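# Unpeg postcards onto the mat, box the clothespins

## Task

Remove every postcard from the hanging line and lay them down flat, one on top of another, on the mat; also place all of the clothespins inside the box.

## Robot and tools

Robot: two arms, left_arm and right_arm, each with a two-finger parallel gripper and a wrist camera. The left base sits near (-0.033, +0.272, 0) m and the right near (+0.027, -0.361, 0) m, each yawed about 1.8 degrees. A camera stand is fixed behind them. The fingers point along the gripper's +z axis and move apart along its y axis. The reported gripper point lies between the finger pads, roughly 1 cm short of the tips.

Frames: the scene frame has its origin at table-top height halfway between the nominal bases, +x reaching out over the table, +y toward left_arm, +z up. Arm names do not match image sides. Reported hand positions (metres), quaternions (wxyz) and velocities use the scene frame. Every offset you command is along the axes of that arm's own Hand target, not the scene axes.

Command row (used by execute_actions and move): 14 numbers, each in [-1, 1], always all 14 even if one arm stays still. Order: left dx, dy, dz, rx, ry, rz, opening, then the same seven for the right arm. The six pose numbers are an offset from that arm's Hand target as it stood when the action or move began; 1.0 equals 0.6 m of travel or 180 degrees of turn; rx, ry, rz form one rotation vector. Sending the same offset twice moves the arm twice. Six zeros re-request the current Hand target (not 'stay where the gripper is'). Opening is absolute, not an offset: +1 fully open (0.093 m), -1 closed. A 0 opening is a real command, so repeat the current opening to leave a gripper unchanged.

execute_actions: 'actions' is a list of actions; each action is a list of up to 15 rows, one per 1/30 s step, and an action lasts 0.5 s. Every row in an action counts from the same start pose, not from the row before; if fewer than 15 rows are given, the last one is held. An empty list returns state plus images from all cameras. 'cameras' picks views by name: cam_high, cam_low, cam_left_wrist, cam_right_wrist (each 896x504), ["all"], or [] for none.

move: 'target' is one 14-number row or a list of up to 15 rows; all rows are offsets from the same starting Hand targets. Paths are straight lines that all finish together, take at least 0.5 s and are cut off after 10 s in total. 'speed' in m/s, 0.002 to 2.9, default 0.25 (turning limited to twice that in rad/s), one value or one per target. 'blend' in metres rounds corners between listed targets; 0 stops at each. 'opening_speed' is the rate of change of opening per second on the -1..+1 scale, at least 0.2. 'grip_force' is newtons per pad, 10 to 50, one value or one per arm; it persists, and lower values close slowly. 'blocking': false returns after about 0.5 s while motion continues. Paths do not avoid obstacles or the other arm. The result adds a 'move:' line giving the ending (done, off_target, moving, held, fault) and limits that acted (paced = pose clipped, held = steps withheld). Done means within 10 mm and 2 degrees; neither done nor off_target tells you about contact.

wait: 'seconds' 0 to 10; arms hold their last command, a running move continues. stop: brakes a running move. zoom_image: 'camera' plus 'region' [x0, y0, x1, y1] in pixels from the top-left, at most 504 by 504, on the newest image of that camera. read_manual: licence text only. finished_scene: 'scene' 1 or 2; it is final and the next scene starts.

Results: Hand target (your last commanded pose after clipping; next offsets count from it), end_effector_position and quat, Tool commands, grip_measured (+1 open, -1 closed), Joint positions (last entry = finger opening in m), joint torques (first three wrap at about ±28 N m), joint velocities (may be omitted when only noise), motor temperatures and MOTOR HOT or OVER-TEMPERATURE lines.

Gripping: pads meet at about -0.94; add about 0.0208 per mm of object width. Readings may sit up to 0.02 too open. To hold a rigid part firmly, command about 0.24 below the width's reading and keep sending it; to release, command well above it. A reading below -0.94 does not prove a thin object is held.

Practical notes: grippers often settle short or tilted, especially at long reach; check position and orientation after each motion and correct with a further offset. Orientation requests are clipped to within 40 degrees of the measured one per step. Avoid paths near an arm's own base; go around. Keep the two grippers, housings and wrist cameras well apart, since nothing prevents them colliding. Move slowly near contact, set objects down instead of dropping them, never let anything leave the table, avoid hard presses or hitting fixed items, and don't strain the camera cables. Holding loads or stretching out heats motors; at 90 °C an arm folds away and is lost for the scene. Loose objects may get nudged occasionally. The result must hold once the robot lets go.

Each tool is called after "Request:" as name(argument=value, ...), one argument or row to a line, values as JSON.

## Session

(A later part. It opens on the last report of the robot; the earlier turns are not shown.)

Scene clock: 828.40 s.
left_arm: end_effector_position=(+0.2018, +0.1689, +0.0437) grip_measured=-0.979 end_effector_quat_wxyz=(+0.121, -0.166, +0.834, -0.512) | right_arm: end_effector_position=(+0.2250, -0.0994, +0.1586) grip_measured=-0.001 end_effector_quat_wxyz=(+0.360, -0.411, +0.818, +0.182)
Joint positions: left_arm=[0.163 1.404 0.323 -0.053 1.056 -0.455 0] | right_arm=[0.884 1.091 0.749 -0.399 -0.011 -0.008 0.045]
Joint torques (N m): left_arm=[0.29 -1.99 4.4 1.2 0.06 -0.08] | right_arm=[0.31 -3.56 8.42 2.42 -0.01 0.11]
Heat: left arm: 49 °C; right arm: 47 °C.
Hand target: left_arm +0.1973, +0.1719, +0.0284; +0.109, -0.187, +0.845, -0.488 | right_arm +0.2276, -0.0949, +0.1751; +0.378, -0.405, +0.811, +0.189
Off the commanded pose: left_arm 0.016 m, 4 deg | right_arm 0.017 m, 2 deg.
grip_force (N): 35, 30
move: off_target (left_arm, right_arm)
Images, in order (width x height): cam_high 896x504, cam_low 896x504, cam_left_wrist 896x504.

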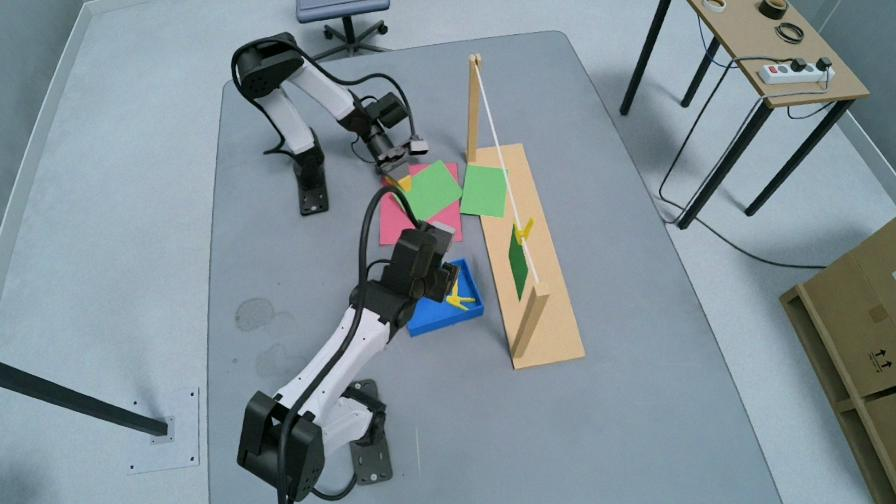

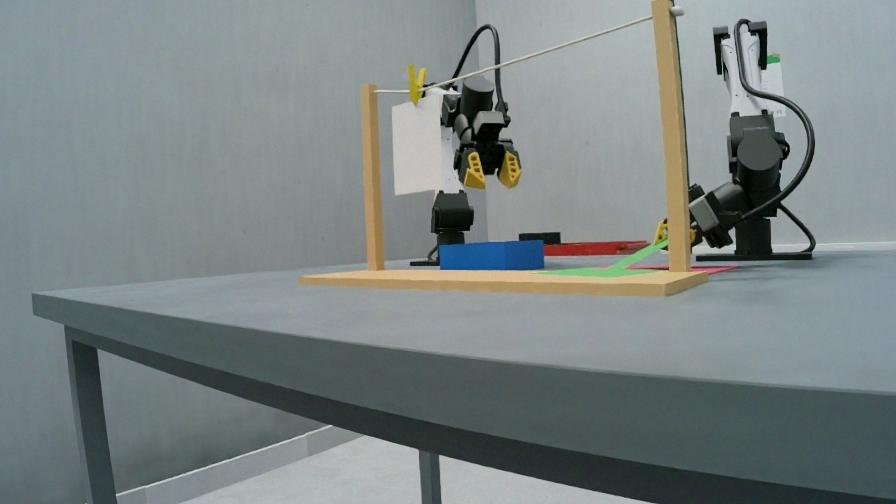

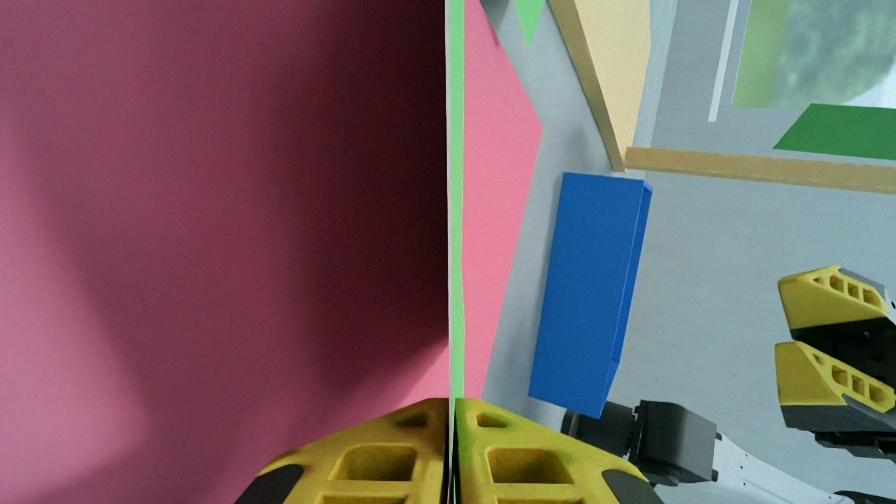

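Request:
move(
  target=[
    [-0.0012,-0.0478,-0.0228,0,0,0,-1,0,0,0,0,0,0,0],
    [0.038,-0.0662,0.009,0,0,0,-1,0,0,0,0,0,0,0],
    [0.0383,-0.0113,0.0277,0.044,0,0,-1,0,0,0,0,0,0,0],
  ],
  speed=0.06,
  cameras=["cam_high","cam_low","cam_left_wrist"],
)

Request:
zoom_image(
  camera="cam_high",
  region=[350, 120, 530, 260],
)

Scene clock: 858.37 s.
left_arm: end_effector_position=(+0.1851, +0.1426, +0.0352) grip_measured=-0.979 end_effector_quat_wxyz=(+0.126, -0.158, +0.804, -0.559) | right_arm: end_effector_position=(+0.2250, -0.0995, +0.1585) grip_measured=-0.001 end_effector_quat_wxyz=(+0.360, -0.411, +0.818, +0.182)
Joint positions: left_arm=[0.067 1.489 0.125 0.499 1.104 -0.735 0] | right_arm=[0.884 1.091 0.749 -0.399 -0.011 -0.008 0.045]
Joint torques (N m): left_arm=[0.62 -2.1 3.37 1.61 0.21 -0.14] | right_arm=[0.31 -3.58 8.43 2.41 -0.01 0.11]
Motor temperatures (°C): left_arm=[31 40 46 46 29 29 31] | right_arm=[32 44 41 46 31 29 30]
Heat: left arm: 46 °C; right arm: 46 °C.
Hand target: left_arm +0.1840, +0.1461, +0.0260; +0.121, -0.179, +0.810, -0.546 | right_arm +0.2276, -0.0948, +0.1751; +0.378, -0.405, +0.811, +0.189
Off the commanded pose: left_arm 0.010 m, 3 deg | right_arm 0.017 m, 2 deg.
grip_force (N): 35, 30
move: off_target (left_arm, right_arm)
Images, in order (width x height): cam_high 896x504, cam_low 896x504, cam_left_wrist 896x504.

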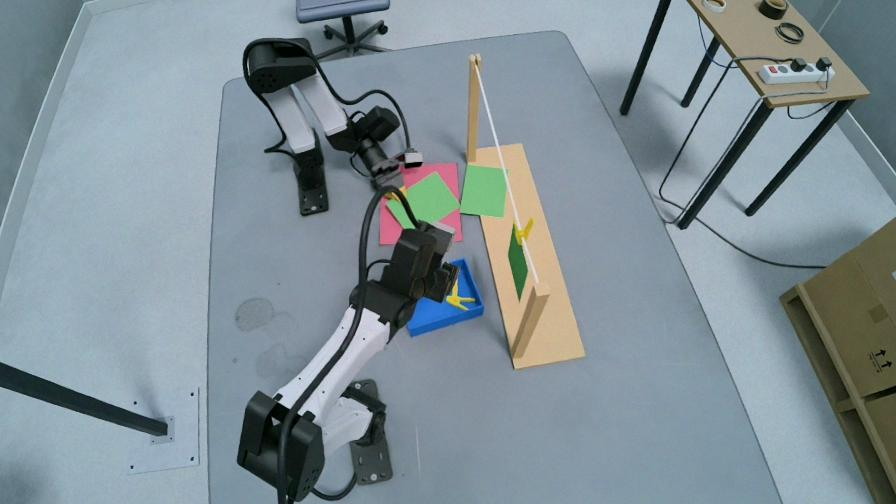

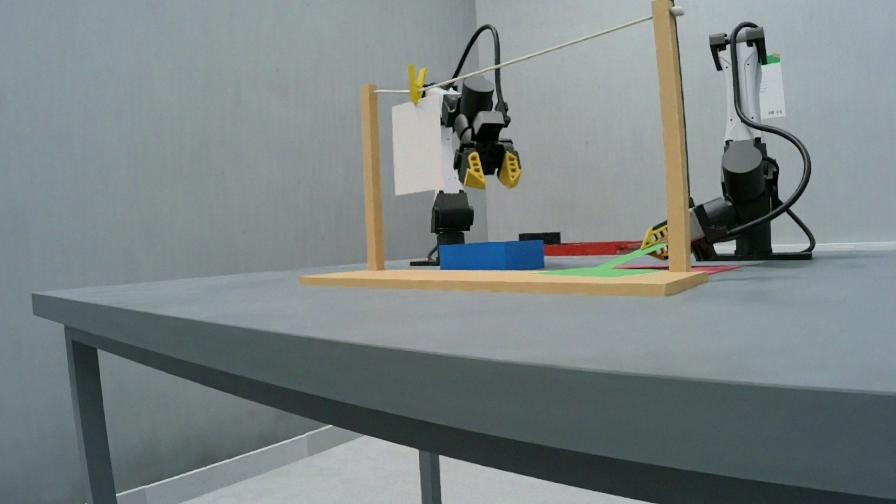

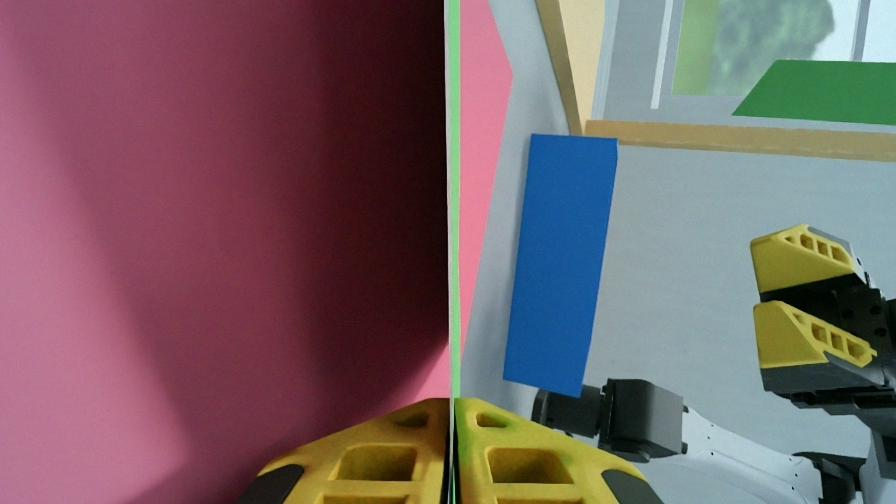

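Scaled by 2.800.

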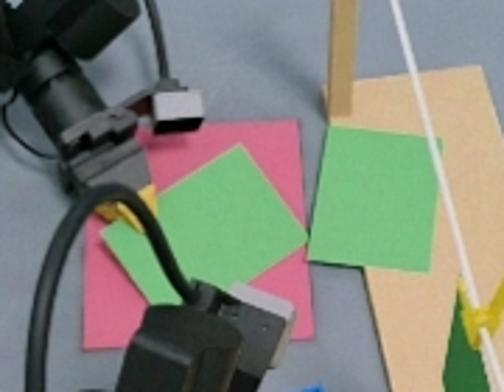

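Request:
move(
  target=[
    [0.0155,0.0062,-0.0058,0,0,0,-1,0,0,0,0,0,0,0],
    [0.0155,0.0062,-0.0058,0,0,0,-0.72,0,0,0,0,0,0,0],
  ],
  speed=0.05,
  opening_speed=0.3,
  cameras=["cam_high","cam_low","cam_left_wrist"],
)

Request:
zoom_image(
  camera="cam_high",
  region=[350, 120, 530, 260],
)

Scene clock: 873.87 s.
left_arm: end_effector_position=(+0.1748, +0.1441, +0.0277) grip_measured=-0.723 end_effector_quat_wxyz=(+0.122, -0.171, +0.806, -0.553) | right_arm: end_effector_position=(+0.2250, -0.0995, +0.1585) grip_measured=-0.001 end_effector_quat_wxyz=(+0.360, -0.411, +0.818, +0.182)
Joint positions: left_arm=[0.075 1.478 0.082 0.508 1.09 -0.735 0.011] | right_arm=[0.884 1.091 0.749 -0.399 -0.011 -0.008 0.045]
Joint torques (N m): left_arm=[0.43 -2.76 3.85 1.54 0.37 0.02] | right_arm=[0.31 -3.59 8.42 2.41 0 0.11]
Heat: left arm: 46 °C; right arm: 46 °C.
Hand target: left_arm +0.1735, +0.1463, +0.0238; +0.121, -0.179, +0.810, -0.546 | right_arm +0.2276, -0.0948, +0.1751; +0.378, -0.405, +0.811, +0.189
Off the commanded pose: left_arm 0.005 m, 1 deg | right_arm 0.017 m, 2 deg.
grip_force (N): 35, 30
move: off_target (right_arm); target 2's new opening was sent with left_arm's hand 0.011 m and 3 deg from that target
Images, in order (width x height): cam_high 896x504, cam_low 896x504, cam_left_wrist 896x504.

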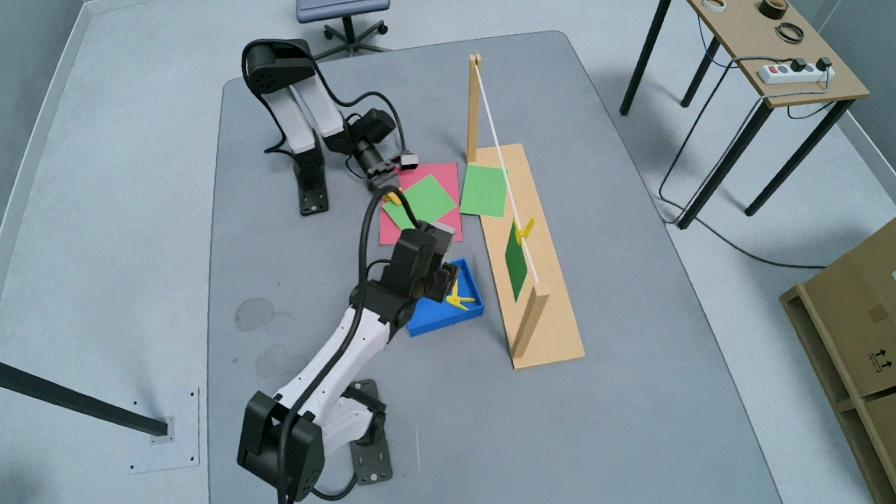

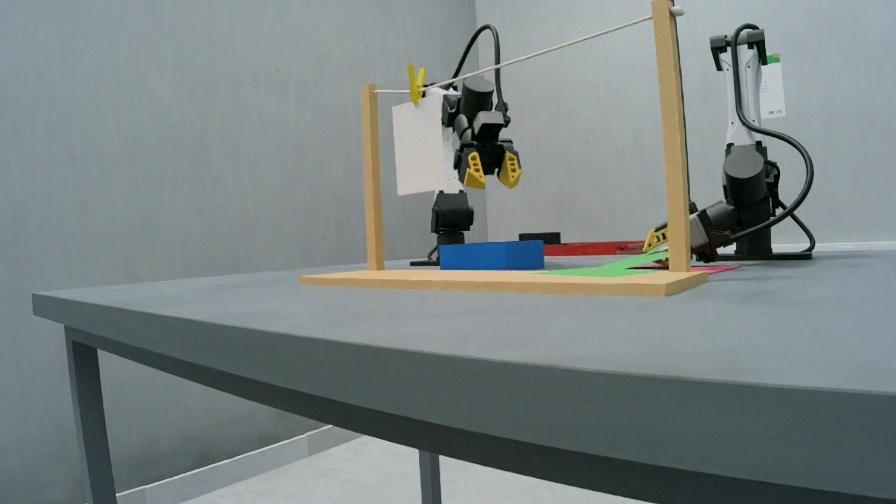

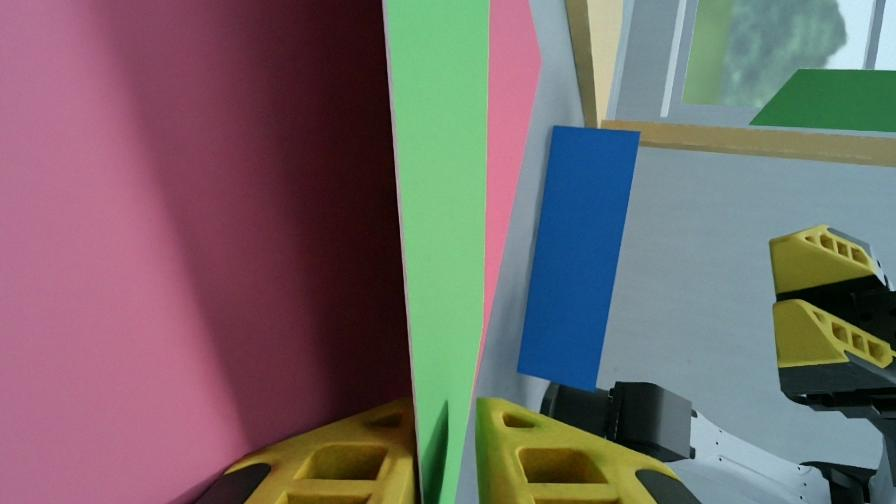

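Scaled by 2.800.

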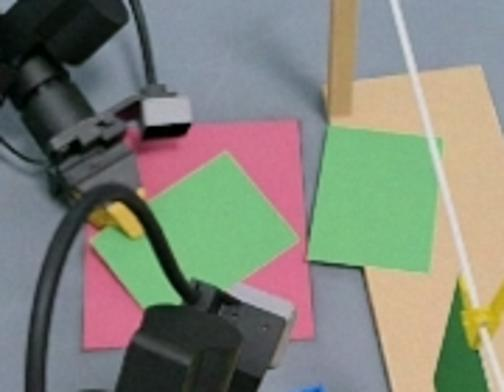

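Request:
move(
  target=[0,0,-0.1,0,0,0,-0.72,0,0,0,0,0,0,0],
  speed=0.1,
  cameras=["cam_high","cam_low","cam_left_wrist"],
)

Request:
zoom_image(
  camera="cam_high",
  region=[350, 120, 530, 260],
)

Scene clock: 881.60 s.
left_arm: end_effector_position=(+0.1464, +0.1931, +0.0459) grip_measured=-0.722 end_effector_quat_wxyz=(+0.115, -0.186, +0.805, -0.551) | right_arm: end_effector_position=(+0.2250, -0.0995, +0.1585) grip_measured=-0.001 end_effector_quat_wxyz=(+0.360, -0.411, +0.818, +0.182)
Joint positions: left_arm=[0.475 1.431 0.31 -0.634 1.189 0.178 0.011] | right_arm=[0.884 1.091 0.749 -0.399 -0.011 -0.008 0.045]
Joint torques (N m): left_arm=[0.83 -1.76 6.01 0.09 0.64 0.28] | right_arm=[0.32 -3.58 8.43 2.41 0 0.11]
Heat: left arm: 46 °C; right arm: 46 °C.
Hand target: left_arm +0.1501, +0.1967, +0.0463; +0.121, -0.179, +0.810, -0.546 | right_arm +0.2276, -0.0948, +0.1751; +0.378, -0.405, +0.811, +0.189
Off the commanded pose: left_arm 0.005 m, 1 deg | right_arm 0.017 m, 2 deg.
grip_force (N): 35, 30
move: off_target (right_arm)
Images, in order (width x height): cam_high 896x504, cam_low 896x504, cam_left_wrist 896x504.

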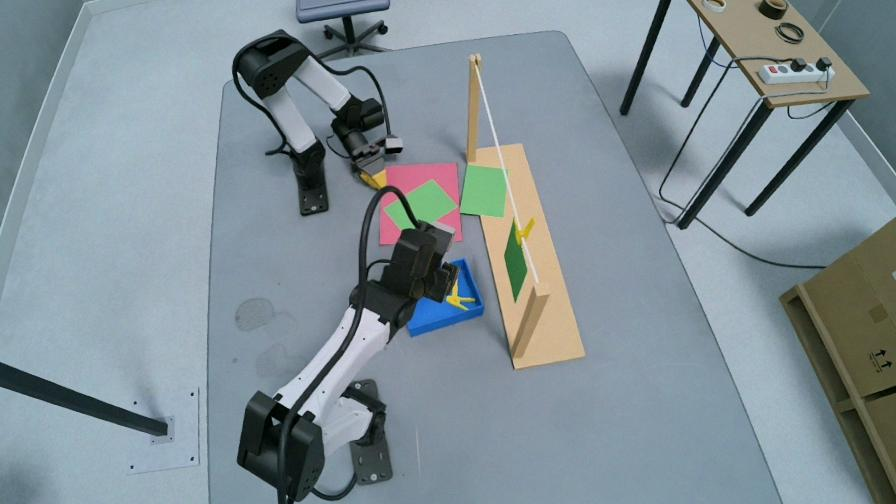

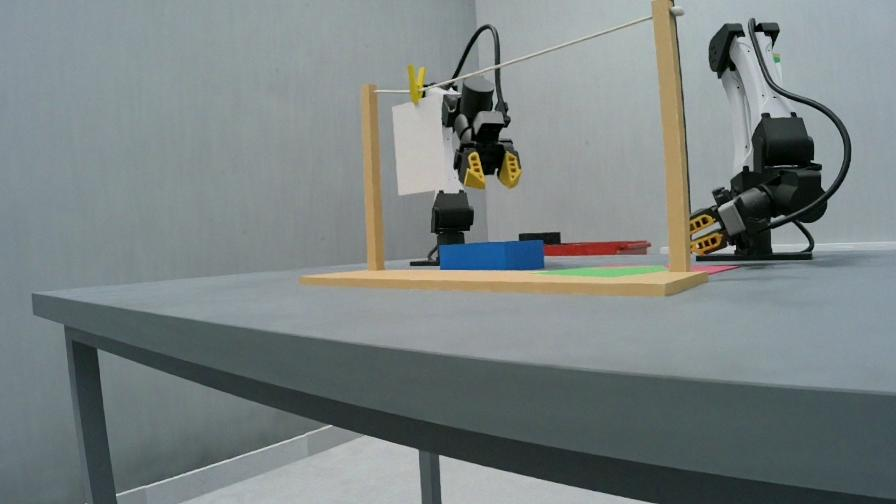

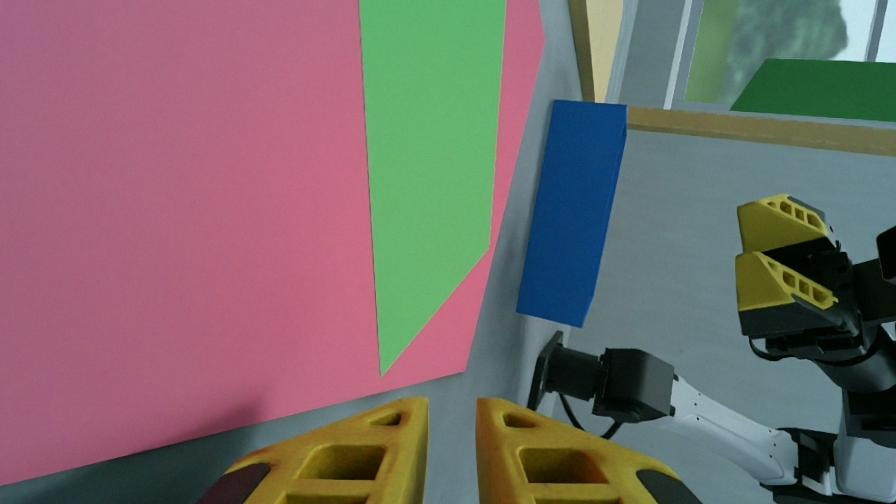

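Scaled by 2.800.

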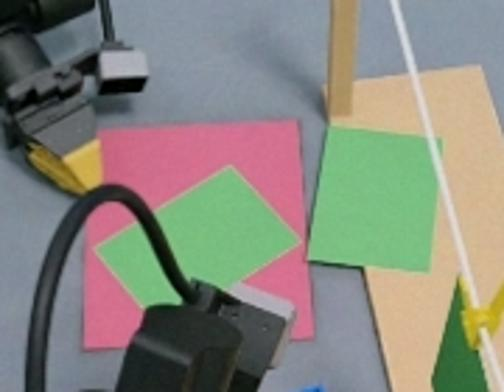

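Request:
move(
  target=[
    [-0.0175,-0.2385,-0.0945,-0.1416,0.0045,0.1525,-0.72,-0.1753,-0.055,-0.2705,0,0,0,0],
    [-0.2043,-0.1852,0.2192,-0.2831,0.0089,0.305,-1,-0.252,-0.305,-0.3347,-0.1733,-0.0804,-0.1105,0.1],
  ],
  speed=0.15,
  blend=0.03,
  cameras=["all"],
)

Scene clock: 927.67 s.
left_arm: end_effector_position=(+0.3209, +0.1042, +0.0927) grip_measured=-0.980 end_effector_quat_wxyz=(+0.239, +0.168, +0.955, -0.049) | right_arm: end_effector_position=(+0.3406, -0.2501, +0.4116) grip_measured=+0.099 end_effector_quat_wxyz=(+0.483, -0.508, +0.636, +0.323)
Joint positions: left_arm=[-0.491 1.629 1.104 -0.553 -0.039 -0.1 0] | right_arm=[-0.186 1.649 2.082 -1.582 -1.206 -1.207 0.05]
Joint torques (N m): left_arm=[0.2 -5.83 10.19 1.69 0.02 0.22] | right_arm=[-0.73 -4.68 6.22 1.21 -1.04 -0.19]
Motor temperatures (°C): left_arm=[31 39 45 41 29 29 31] | right_arm=[32 43 44 45 31 29 30]
Heat: left arm: 45 °C; right arm: 45 °C.
Hand target: left_arm +0.3303, +0.1002, +0.1003; +0.255, +0.175, +0.950, -0.046 | right_arm +0.3403, -0.2503, +0.4197; +0.380, -0.596, +0.597, +0.380
Off the commanded pose: left_arm 0.013 m, 2 deg | right_arm 0.008 m, 17 deg.
joint sent to its limit (right arm) — joint 4 (wrist pitch), lower limit. The joint targets are off in orientation, not in position.
grip_force (N): 35, 30
move: off_target (left_arm, right_arm); target 2's new opening was sent with right_arm's hand 0.008 m and 17 deg from that target

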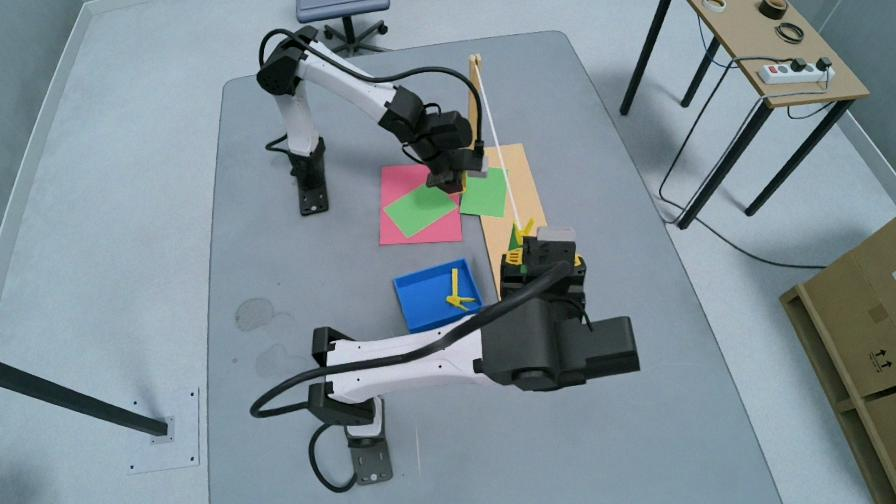

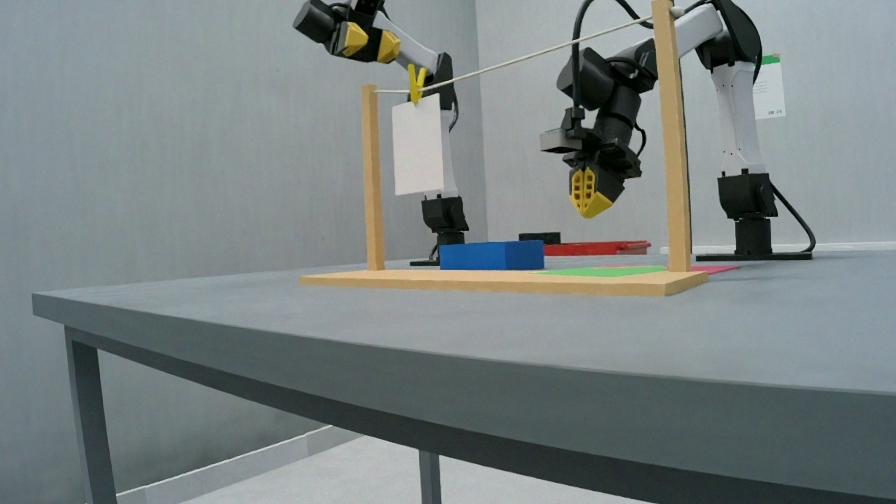

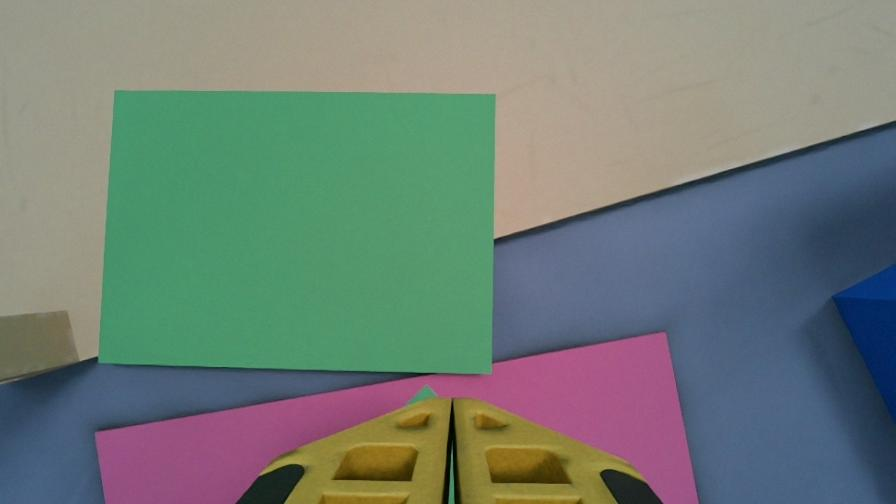

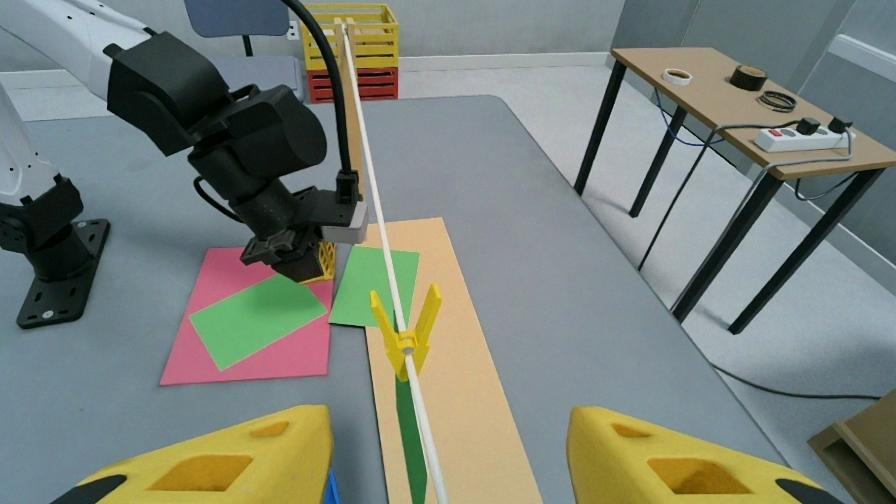

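Request:
move(
  target=[-0.0875,0.1128,0.1318,0,0,0,-1,0,0,0,0,0,0,0.1],
  speed=0.1,
  cameras=["cam_left_wrist","cam_high"],
)

Scene clock: 965.70 s.
left_arm: end_effector_position=(+0.4239, +0.1364, +0.0526) grip_measured=-0.980 end_effector_quat_wxyz=(+0.242, +0.169, +0.955, -0.042) | right_arm: end_effector_position=(+0.3406, -0.2501, +0.4116) grip_measured=+0.099 end_effector_quat_wxyz=(+0.483, -0.508, +0.636, +0.323)
Joint positions: left_arm=[-0.309 1.983 1.379 -0.471 0.033 0.064 0] | right_arm=[-0.186 1.649 2.082 -1.582 -1.206 -1.207 0.05]
Joint torques (N m): left_arm=[0.53 -8.34 10.35 1.69 0.33 0.15] | right_arm=[-0.73 -4.7 6.2 1.21 -1.04 -0.19]
Motor temperatures (°C): left_arm=[31 41 53 44 29 29 31] | right_arm=[32 43 43 41 31 29 30]
Heat: left arm: 53 °C; right arm: 43 °C.
Hand target: left_arm +0.4338, +0.1331, +0.0580; +0.255, +0.175, +0.950, -0.046 | right_arm +0.3403, -0.2503, +0.4197; +0.380, -0.596, +0.597, +0.380
Off the commanded pose: left_arm 0.012 m, 2 deg | right_arm 0.008 m, 17 deg.
joint sent to its limit (right arm) — joint 4 (wrist pitch), lower limit. The joint targets are off in orientation, not in position.
grip_force (N): 35, 30
move: off_target (left_arm, right_arm)
Images, in order (width x height): cam_high 896x504, cam_left_wrist 896x504.

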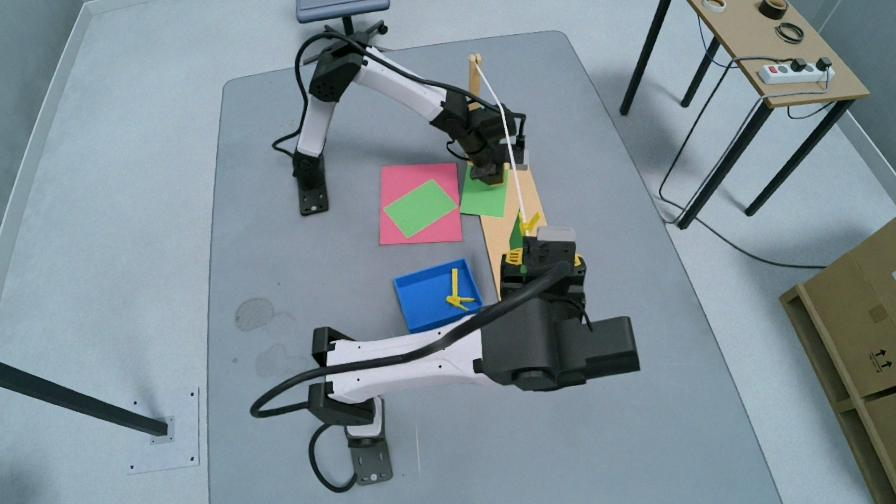

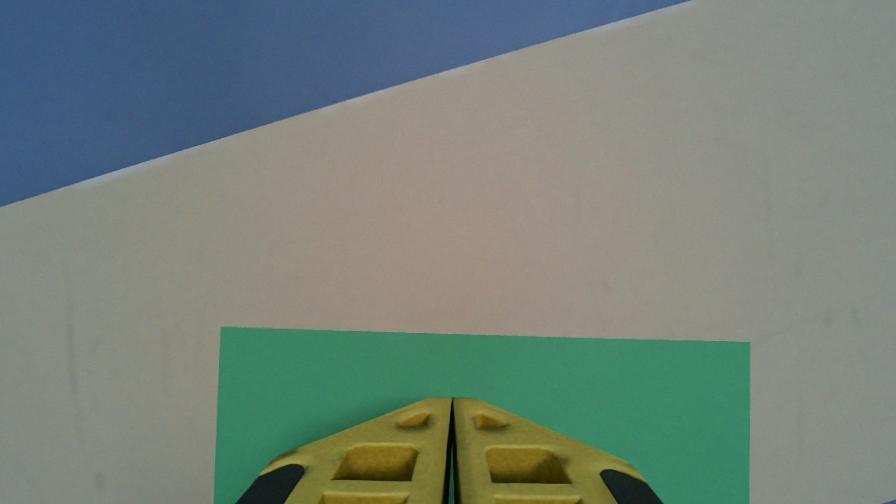

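Request:
move(
  target=[0.0292,0,0.0505,0,0,0,-1,0,0,0,0,0,0,0.1],
  speed=0.04,
  cameras=["cam_left_wrist"],
)

Scene clock: 974.97 s.
left_arm: end_effector_position=(+0.4333, +0.1331, +0.0282) grip_measured=-0.980 end_effector_quat_wxyz=(+0.255, +0.169, +0.951, -0.045) | right_arm: end_effector_position=(+0.3406, -0.2501, +0.4116) grip_measured=+0.099 end_effector_quat_wxyz=(+0.483, -0.508, +0.636, +0.323)
Joint positions: left_arm=[-0.309 2.04 1.345 -0.354 0.036 0.065 0] | right_arm=[-0.186 1.649 2.082 -1.582 -1.206 -1.207 0.05]
Joint torques (N m): left_arm=[0.49 -8.96 6.58 1.77 0.18 0.17] | right_arm=[-0.73 -4.7 6.2 1.21 -1.04 -0.19]
Heat: left arm: 53 °C; right arm: 43 °C.
Hand target: left_arm +0.4339, +0.1331, +0.0230; +0.255, +0.175, +0.950, -0.047 | right_arm +0.3403, -0.2503, +0.4197; +0.380, -0.596, +0.597, +0.380
Off the commanded pose: left_arm 0.005 m, 1 deg | right_arm 0.008 m, 17 deg.
joint sent to its limit (right arm) — joint 4 (wrist pitch), lower limit. The joint targets are off in orientation, not in position.
grip_force (N): 35, 30
move: off_target (right_arm)
Images, in order (width x height): cam_left_wrist 896x504.

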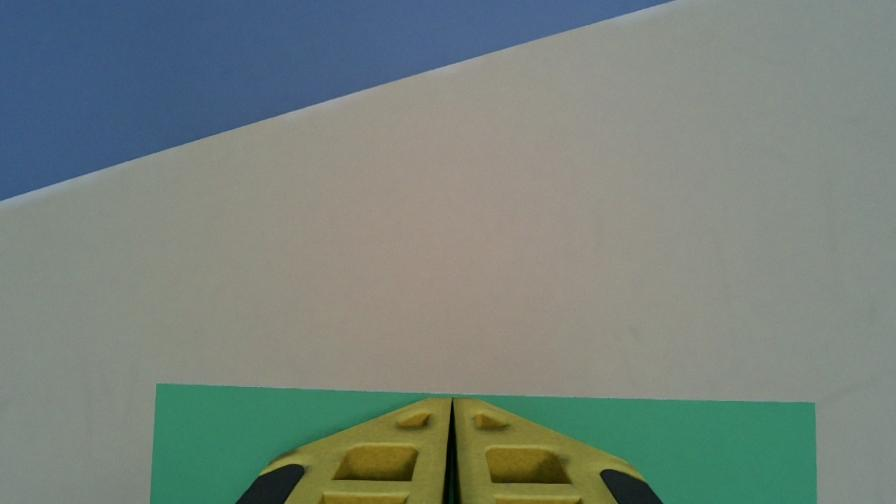

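Request:
move(
  target=[0.0208,-0.0048,0.0112,0,0,0,-1,0,0,0,0,0,0,0.1],
  speed=0.04,
  cameras=["cam_left_wrist"],
)

Scene clock: 984.23 s.
left_arm: end_effector_position=(+0.4388, +0.1316, +0.0249) grip_measured=-0.980 end_effector_quat_wxyz=(+0.280, +0.168, +0.944, -0.047) | right_arm: end_effector_position=(+0.3406, -0.2501, +0.4116) grip_measured=+0.099 end_effector_quat_wxyz=(+0.483, -0.508, +0.636, +0.323)
Joint positions: left_arm=[-0.309 2.04 1.301 -0.258 0.036 0.065 0] | right_arm=[-0.186 1.649 2.082 -1.582 -1.206 -1.207 0.05]
Joint torques (N m): left_arm=[0.21 -9.14 5.42 1.45 0.19 0.06] | right_arm=[-0.73 -4.7 6.22 1.21 -1.04 -0.19]
Heat: left arm: 52 °C; right arm: 43 °C.
Hand target: left_arm +0.4258, +0.1331, +0.0109; +0.255, +0.175, +0.950, -0.046 | right_arm +0.3403, -0.2503, +0.4197; +0.380, -0.596, +0.597, +0.380
Off the commanded pose: left_arm 0.019 m, 3 deg | right_arm 0.008 m, 17 deg.
joint sent to its limit (right arm) — joint 4 (wrist pitch), lower limit. The joint targets are off in orientation, not in position.
grip_force (N): 35, 30
move: off_target (left_arm, right_arm)
Images, in order (width x height): cam_left_wrist 896x504.

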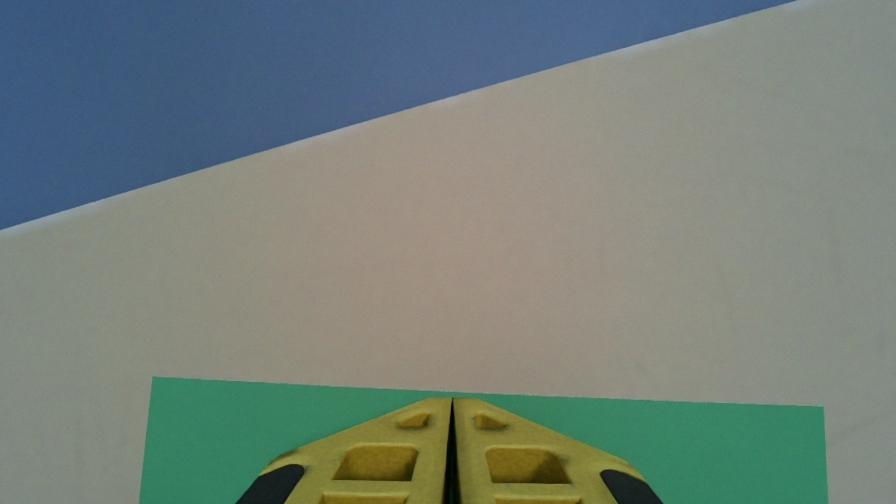

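Request:
move(
  target=[0.0877,-0.0388,-0.0506,0,0,0,-1,0,0,0,0,0,0,0.1],
  speed=0.05,
  cameras=["cam_left_wrist","cam_high"],
)

Scene clock: 997.00 s.
left_arm: end_effector_position=(+0.3797, +0.1277, +0.0243) grip_measured=-0.980 end_effector_quat_wxyz=(+0.289, +0.180, +0.939, -0.053) | right_arm: end_effector_position=(+0.3406, -0.2501, +0.4116) grip_measured=+0.099 end_effector_quat_wxyz=(+0.483, -0.508, +0.636, +0.323)
Joint positions: left_arm=[-0.359 1.851 1.011 -0.134 0.024 0.044 0] | right_arm=[-0.186 1.649 2.082 -1.582 -1.206 -1.207 0.05]
Joint torques (N m): left_arm=[-0.03 -8.29 4.79 1.25 0.01 -0.22] | right_arm=[-0.73 -4.7 6.2 1.21 -1.04 -0.19]
Heat: left arm: 50 °C; right arm: 43 °C.
Hand target: left_arm +0.3607, +0.1332, +0.0108; +0.255, +0.175, +0.950, -0.047 | right_arm +0.3403, -0.2503, +0.4197; +0.380, -0.596, +0.597, +0.380
Off the commanded pose: left_arm 0.024 m, 4 deg | right_arm 0.008 m, 17 deg.
joint sent to its limit (right arm) — joint 4 (wrist pitch), lower limit. The joint targets are off in orientation, not in position.
grip_force (N): 35, 30
move: off_target (left_arm, right_arm)
Images, in order (width x height): cam_high 896x504, cam_left_wrist 896x504.

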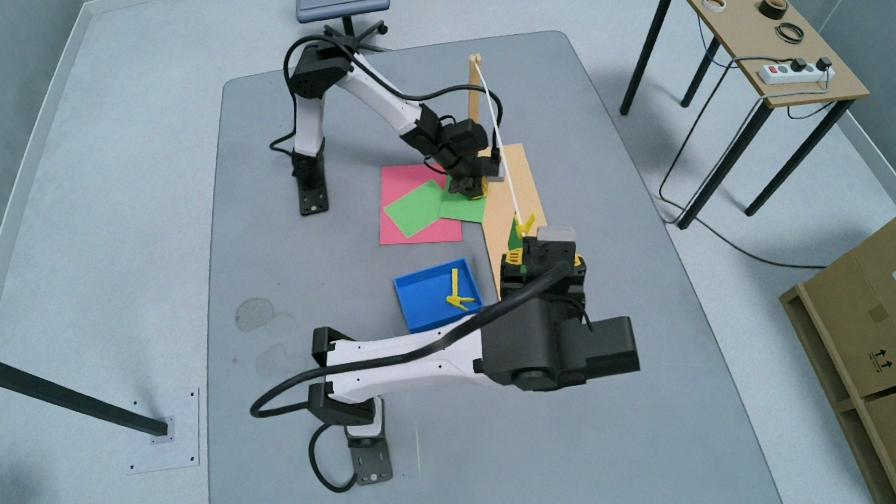

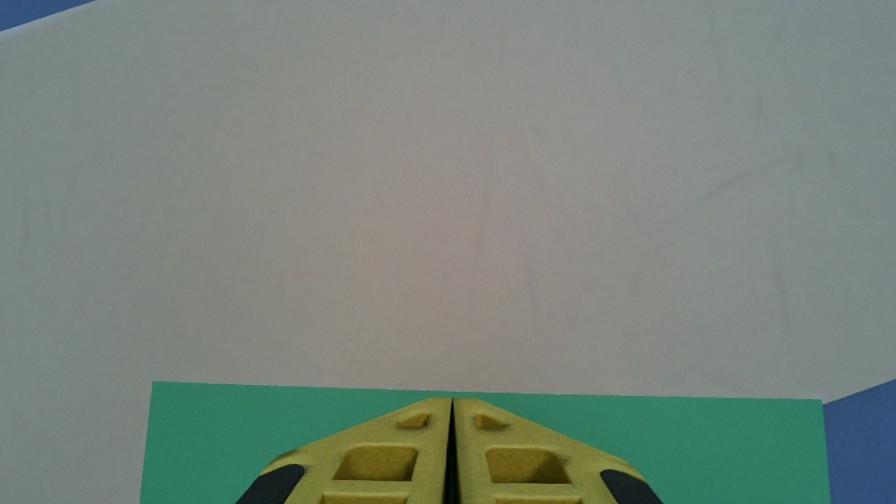

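Request:
move(
  target=[0.1283,-0.0195,-0.0663,0,0,0,-1,0,0,0,0,0,0,0.1],
  speed=0.05,
  cameras=["cam_left_wrist","cam_high","cam_low"],
)

Scene clock: 1010.90 s.
left_arm: end_effector_position=(+0.2882, +0.1486, +0.0142) grip_measured=-0.980 end_effector_quat_wxyz=(+0.275, +0.180, +0.943, -0.052) | right_arm: end_effector_position=(+0.3406, -0.2501, +0.4116) grip_measured=+0.099 end_effector_quat_wxyz=(+0.483, -0.508, +0.636, +0.323)
Joint positions: left_arm=[-0.394 1.564 0.643 -0.082 0.008 0.013 0] | right_arm=[-0.186 1.649 2.082 -1.582 -1.206 -1.207 0.05]
Joint torques (N m): left_arm=[-0.12 -5.79 5.03 1.39 0.07 -0.23] | right_arm=[-0.73 -4.7 6.2 1.21 -1.04 -0.19]
Motor temperatures (°C): left_arm=[31 46 48 43 29 29 31] | right_arm=[32 43 42 39 32 29 30]
Heat: left arm: 48 °C; right arm: 43 °C.
Hand target: left_arm +0.2757, +0.1531, +0.0067; +0.255, +0.175, +0.950, -0.046 | right_arm +0.3403, -0.2503, +0.4197; +0.380, -0.596, +0.597, +0.380
Off the commanded pose: left_arm 0.015 m, 3 deg | right_arm 0.008 m, 17 deg.
joint sent to its limit (right arm) — joint 4 (wrist pitch), lower limit. The joint targets are off in orientation, not in position.
grip_force (N): 35, 30
move: off_target (left_arm, right_arm)
Images, in order (width x height): cam_high 896x504, cam_low 896x504, cam_left_wrist 896x504.

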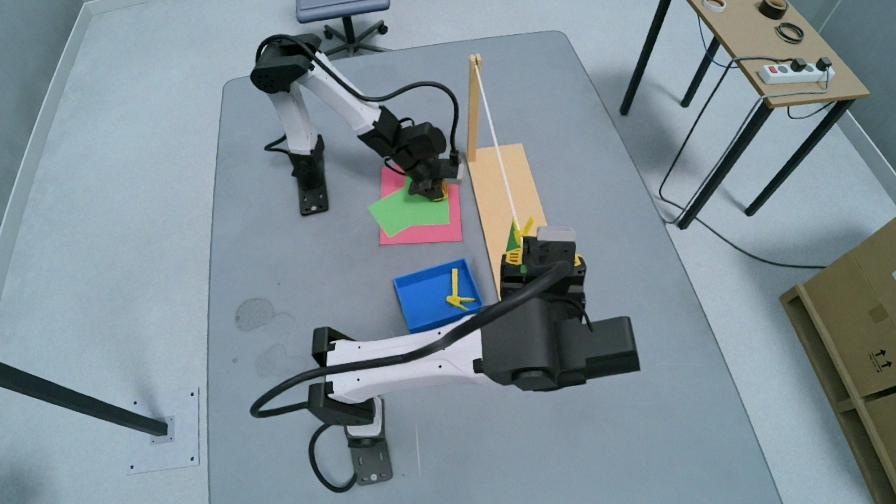

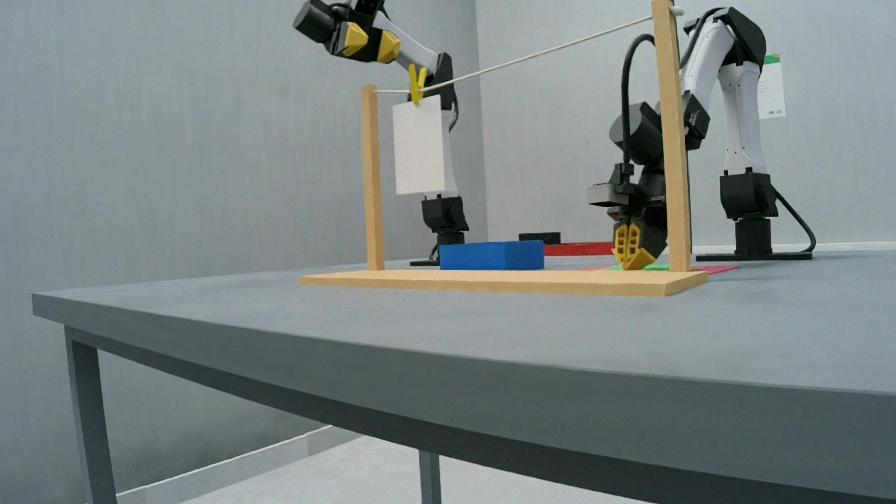

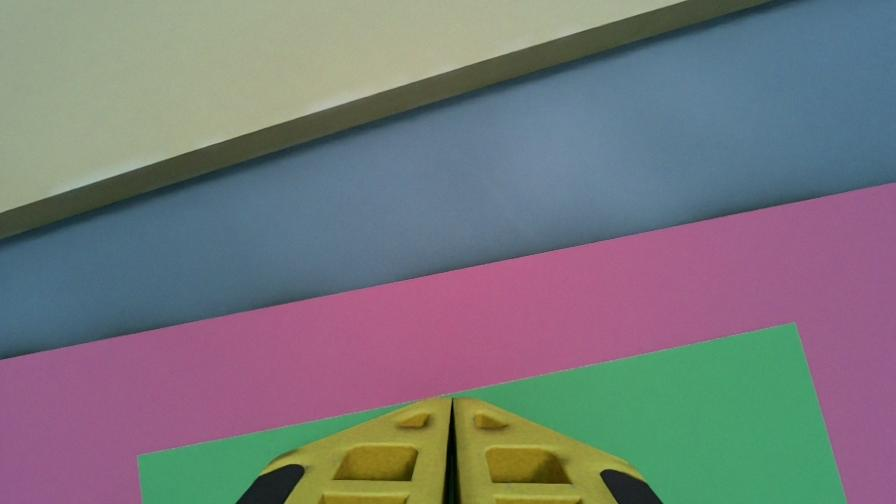

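Request:
zoom_image(
  camera="cam_high",
  region=[350, 120, 530, 260],
)

Scaled by 2.800.

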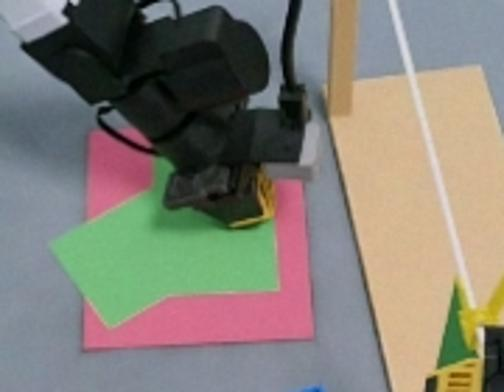

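Request:
move(
  target=[
    [-0.0583,0,-0.101,0,0,0,-1,0,0,0,0,0,0,0.1],
    [0.197,-0.1125,-0.2355,0.0617,0.0272,0.1184,-1,0,0,0,0,0,0,0.1],
  ],
  speed=0.12,
  cameras=["cam_left_wrist","cam_high"],
)

Request:
zoom_image(
  camera="cam_high",
  region=[350, 120, 530, 260],
)

Scene clock: 1050.33 s.
left_arm: end_effector_position=(+0.0924, +0.1484, +0.0736) grip_measured=-0.980 end_effector_quat_wxyz=(+0.206, +0.378, +0.898, -0.088) | right_arm: end_effector_position=(+0.3406, -0.2501, +0.4116) grip_measured=+0.099 end_effector_quat_wxyz=(+0.483, -0.508, +0.636, +0.323)
Joint positions: left_arm=[-0.793 0.702 0.492 -0.91 0.017 0.032 0] | right_arm=[-0.186 1.649 2.082 -1.582 -1.206 -1.207 0.05]
Joint torques (N m): left_arm=[-0.09 -0.13 7.04 1.46 -0.01 -0.13] | right_arm=[-0.75 -4.68 6.22 1.21 -1.04 -0.19]
Heat: left arm: 46 °C; right arm: 42 °C.
Hand target: left_arm +0.0900, +0.1517, +0.0699; +0.201, +0.373, +0.902, -0.082 | right_arm +0.3403, -0.2503, +0.4197; +0.380, -0.596, +0.597, +0.380
Off the commanded pose: left_arm 0.006 m, 1 deg | right_arm 0.008 m, 17 deg.
joint sent to its limit (right arm) — joint 4 (wrist pitch), lower limit. The joint targets are off in orientation, not in position.
grip_force (N): 35, 30
move: off_target (right_arm)
Images, in order (width x height): cam_high 896x504, cam_left_wrist 896x504.

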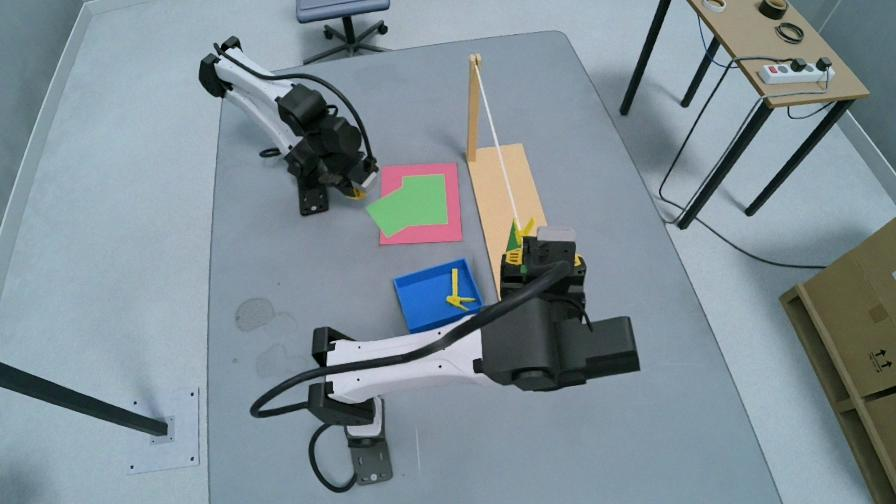

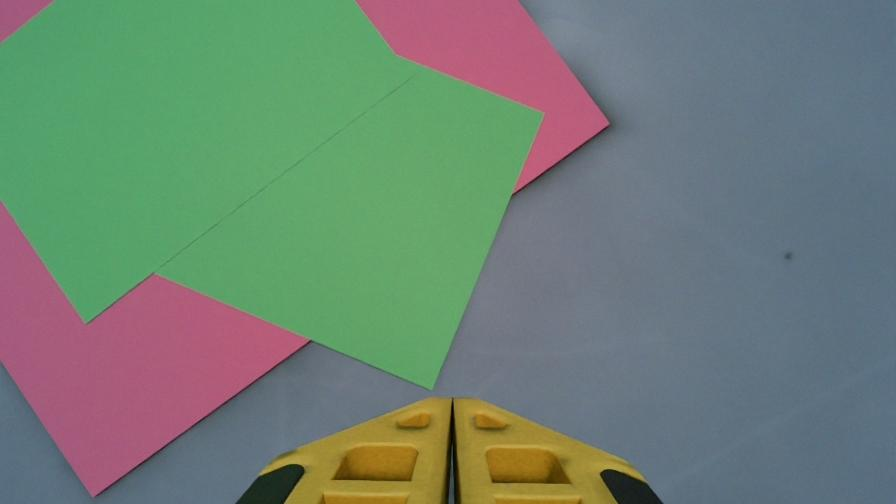

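Scaled by 2.800.

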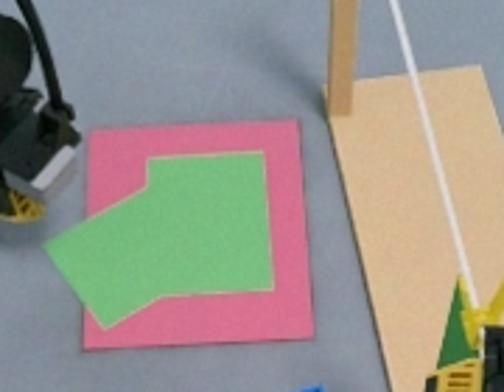

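Request:
move(
  target=[
    [-0.0387,0.0039,0.0639,0,0,0,-1,0,0,0,0,0,0,0.1],
    [-0.0098,0.0039,0.1258,0,0,0,-1,0,0,0,0,0,0,0.1],
  ],
  speed=[0.12,0.05],
  cameras=[],
)

Scene clock: 1094.33 s.
left_arm: end_effector_position=(+0.1225, +0.1198, +0.0136) grip_measured=-0.980 end_effector_quat_wxyz=(+0.215, +0.377, +0.896, -0.091) | right_arm: end_effector_position=(+0.3406, -0.2501, +0.4116) grip_measured=+0.099 end_effector_quat_wxyz=(+0.483, -0.508, +0.636, +0.323)
Joint positions: left_arm=[-0.793 1.009 0.329 -0.419 0.017 0.031 0] | right_arm=[-0.186 1.649 2.082 -1.582 -1.206 -1.207 0.05]
Joint torques (N m): left_arm=[0.76 -0.36 5.7 1.41 0.08 -0.1] | right_arm=[-0.72 -4.7 6.2 1.21 -1.04 -0.19]
Motor temperatures (°C): left_arm=[31 39 48 42 29 29 31] | right_arm=[32 42 42 37 32 29 30]
Heat: left arm: 48 °C; right arm: 42 °C.
Hand target: left_arm +0.1182, +0.1271, +0.0040; +0.201, +0.373, +0.902, -0.082 | right_arm +0.3403, -0.2503, +0.4197; +0.380, -0.596, +0.597, +0.380
Off the commanded pose: left_arm 0.013 m, 2 deg | right_arm 0.008 m, 17 deg.
joint sent to its limit (right arm) — joint 4 (wrist pitch), lower limit. The joint targets are off in orientation, not in position.
grip_force (N): 35, 30
move: off_target (left_arm, right_arm)
No camera images: "cameras" was empty.


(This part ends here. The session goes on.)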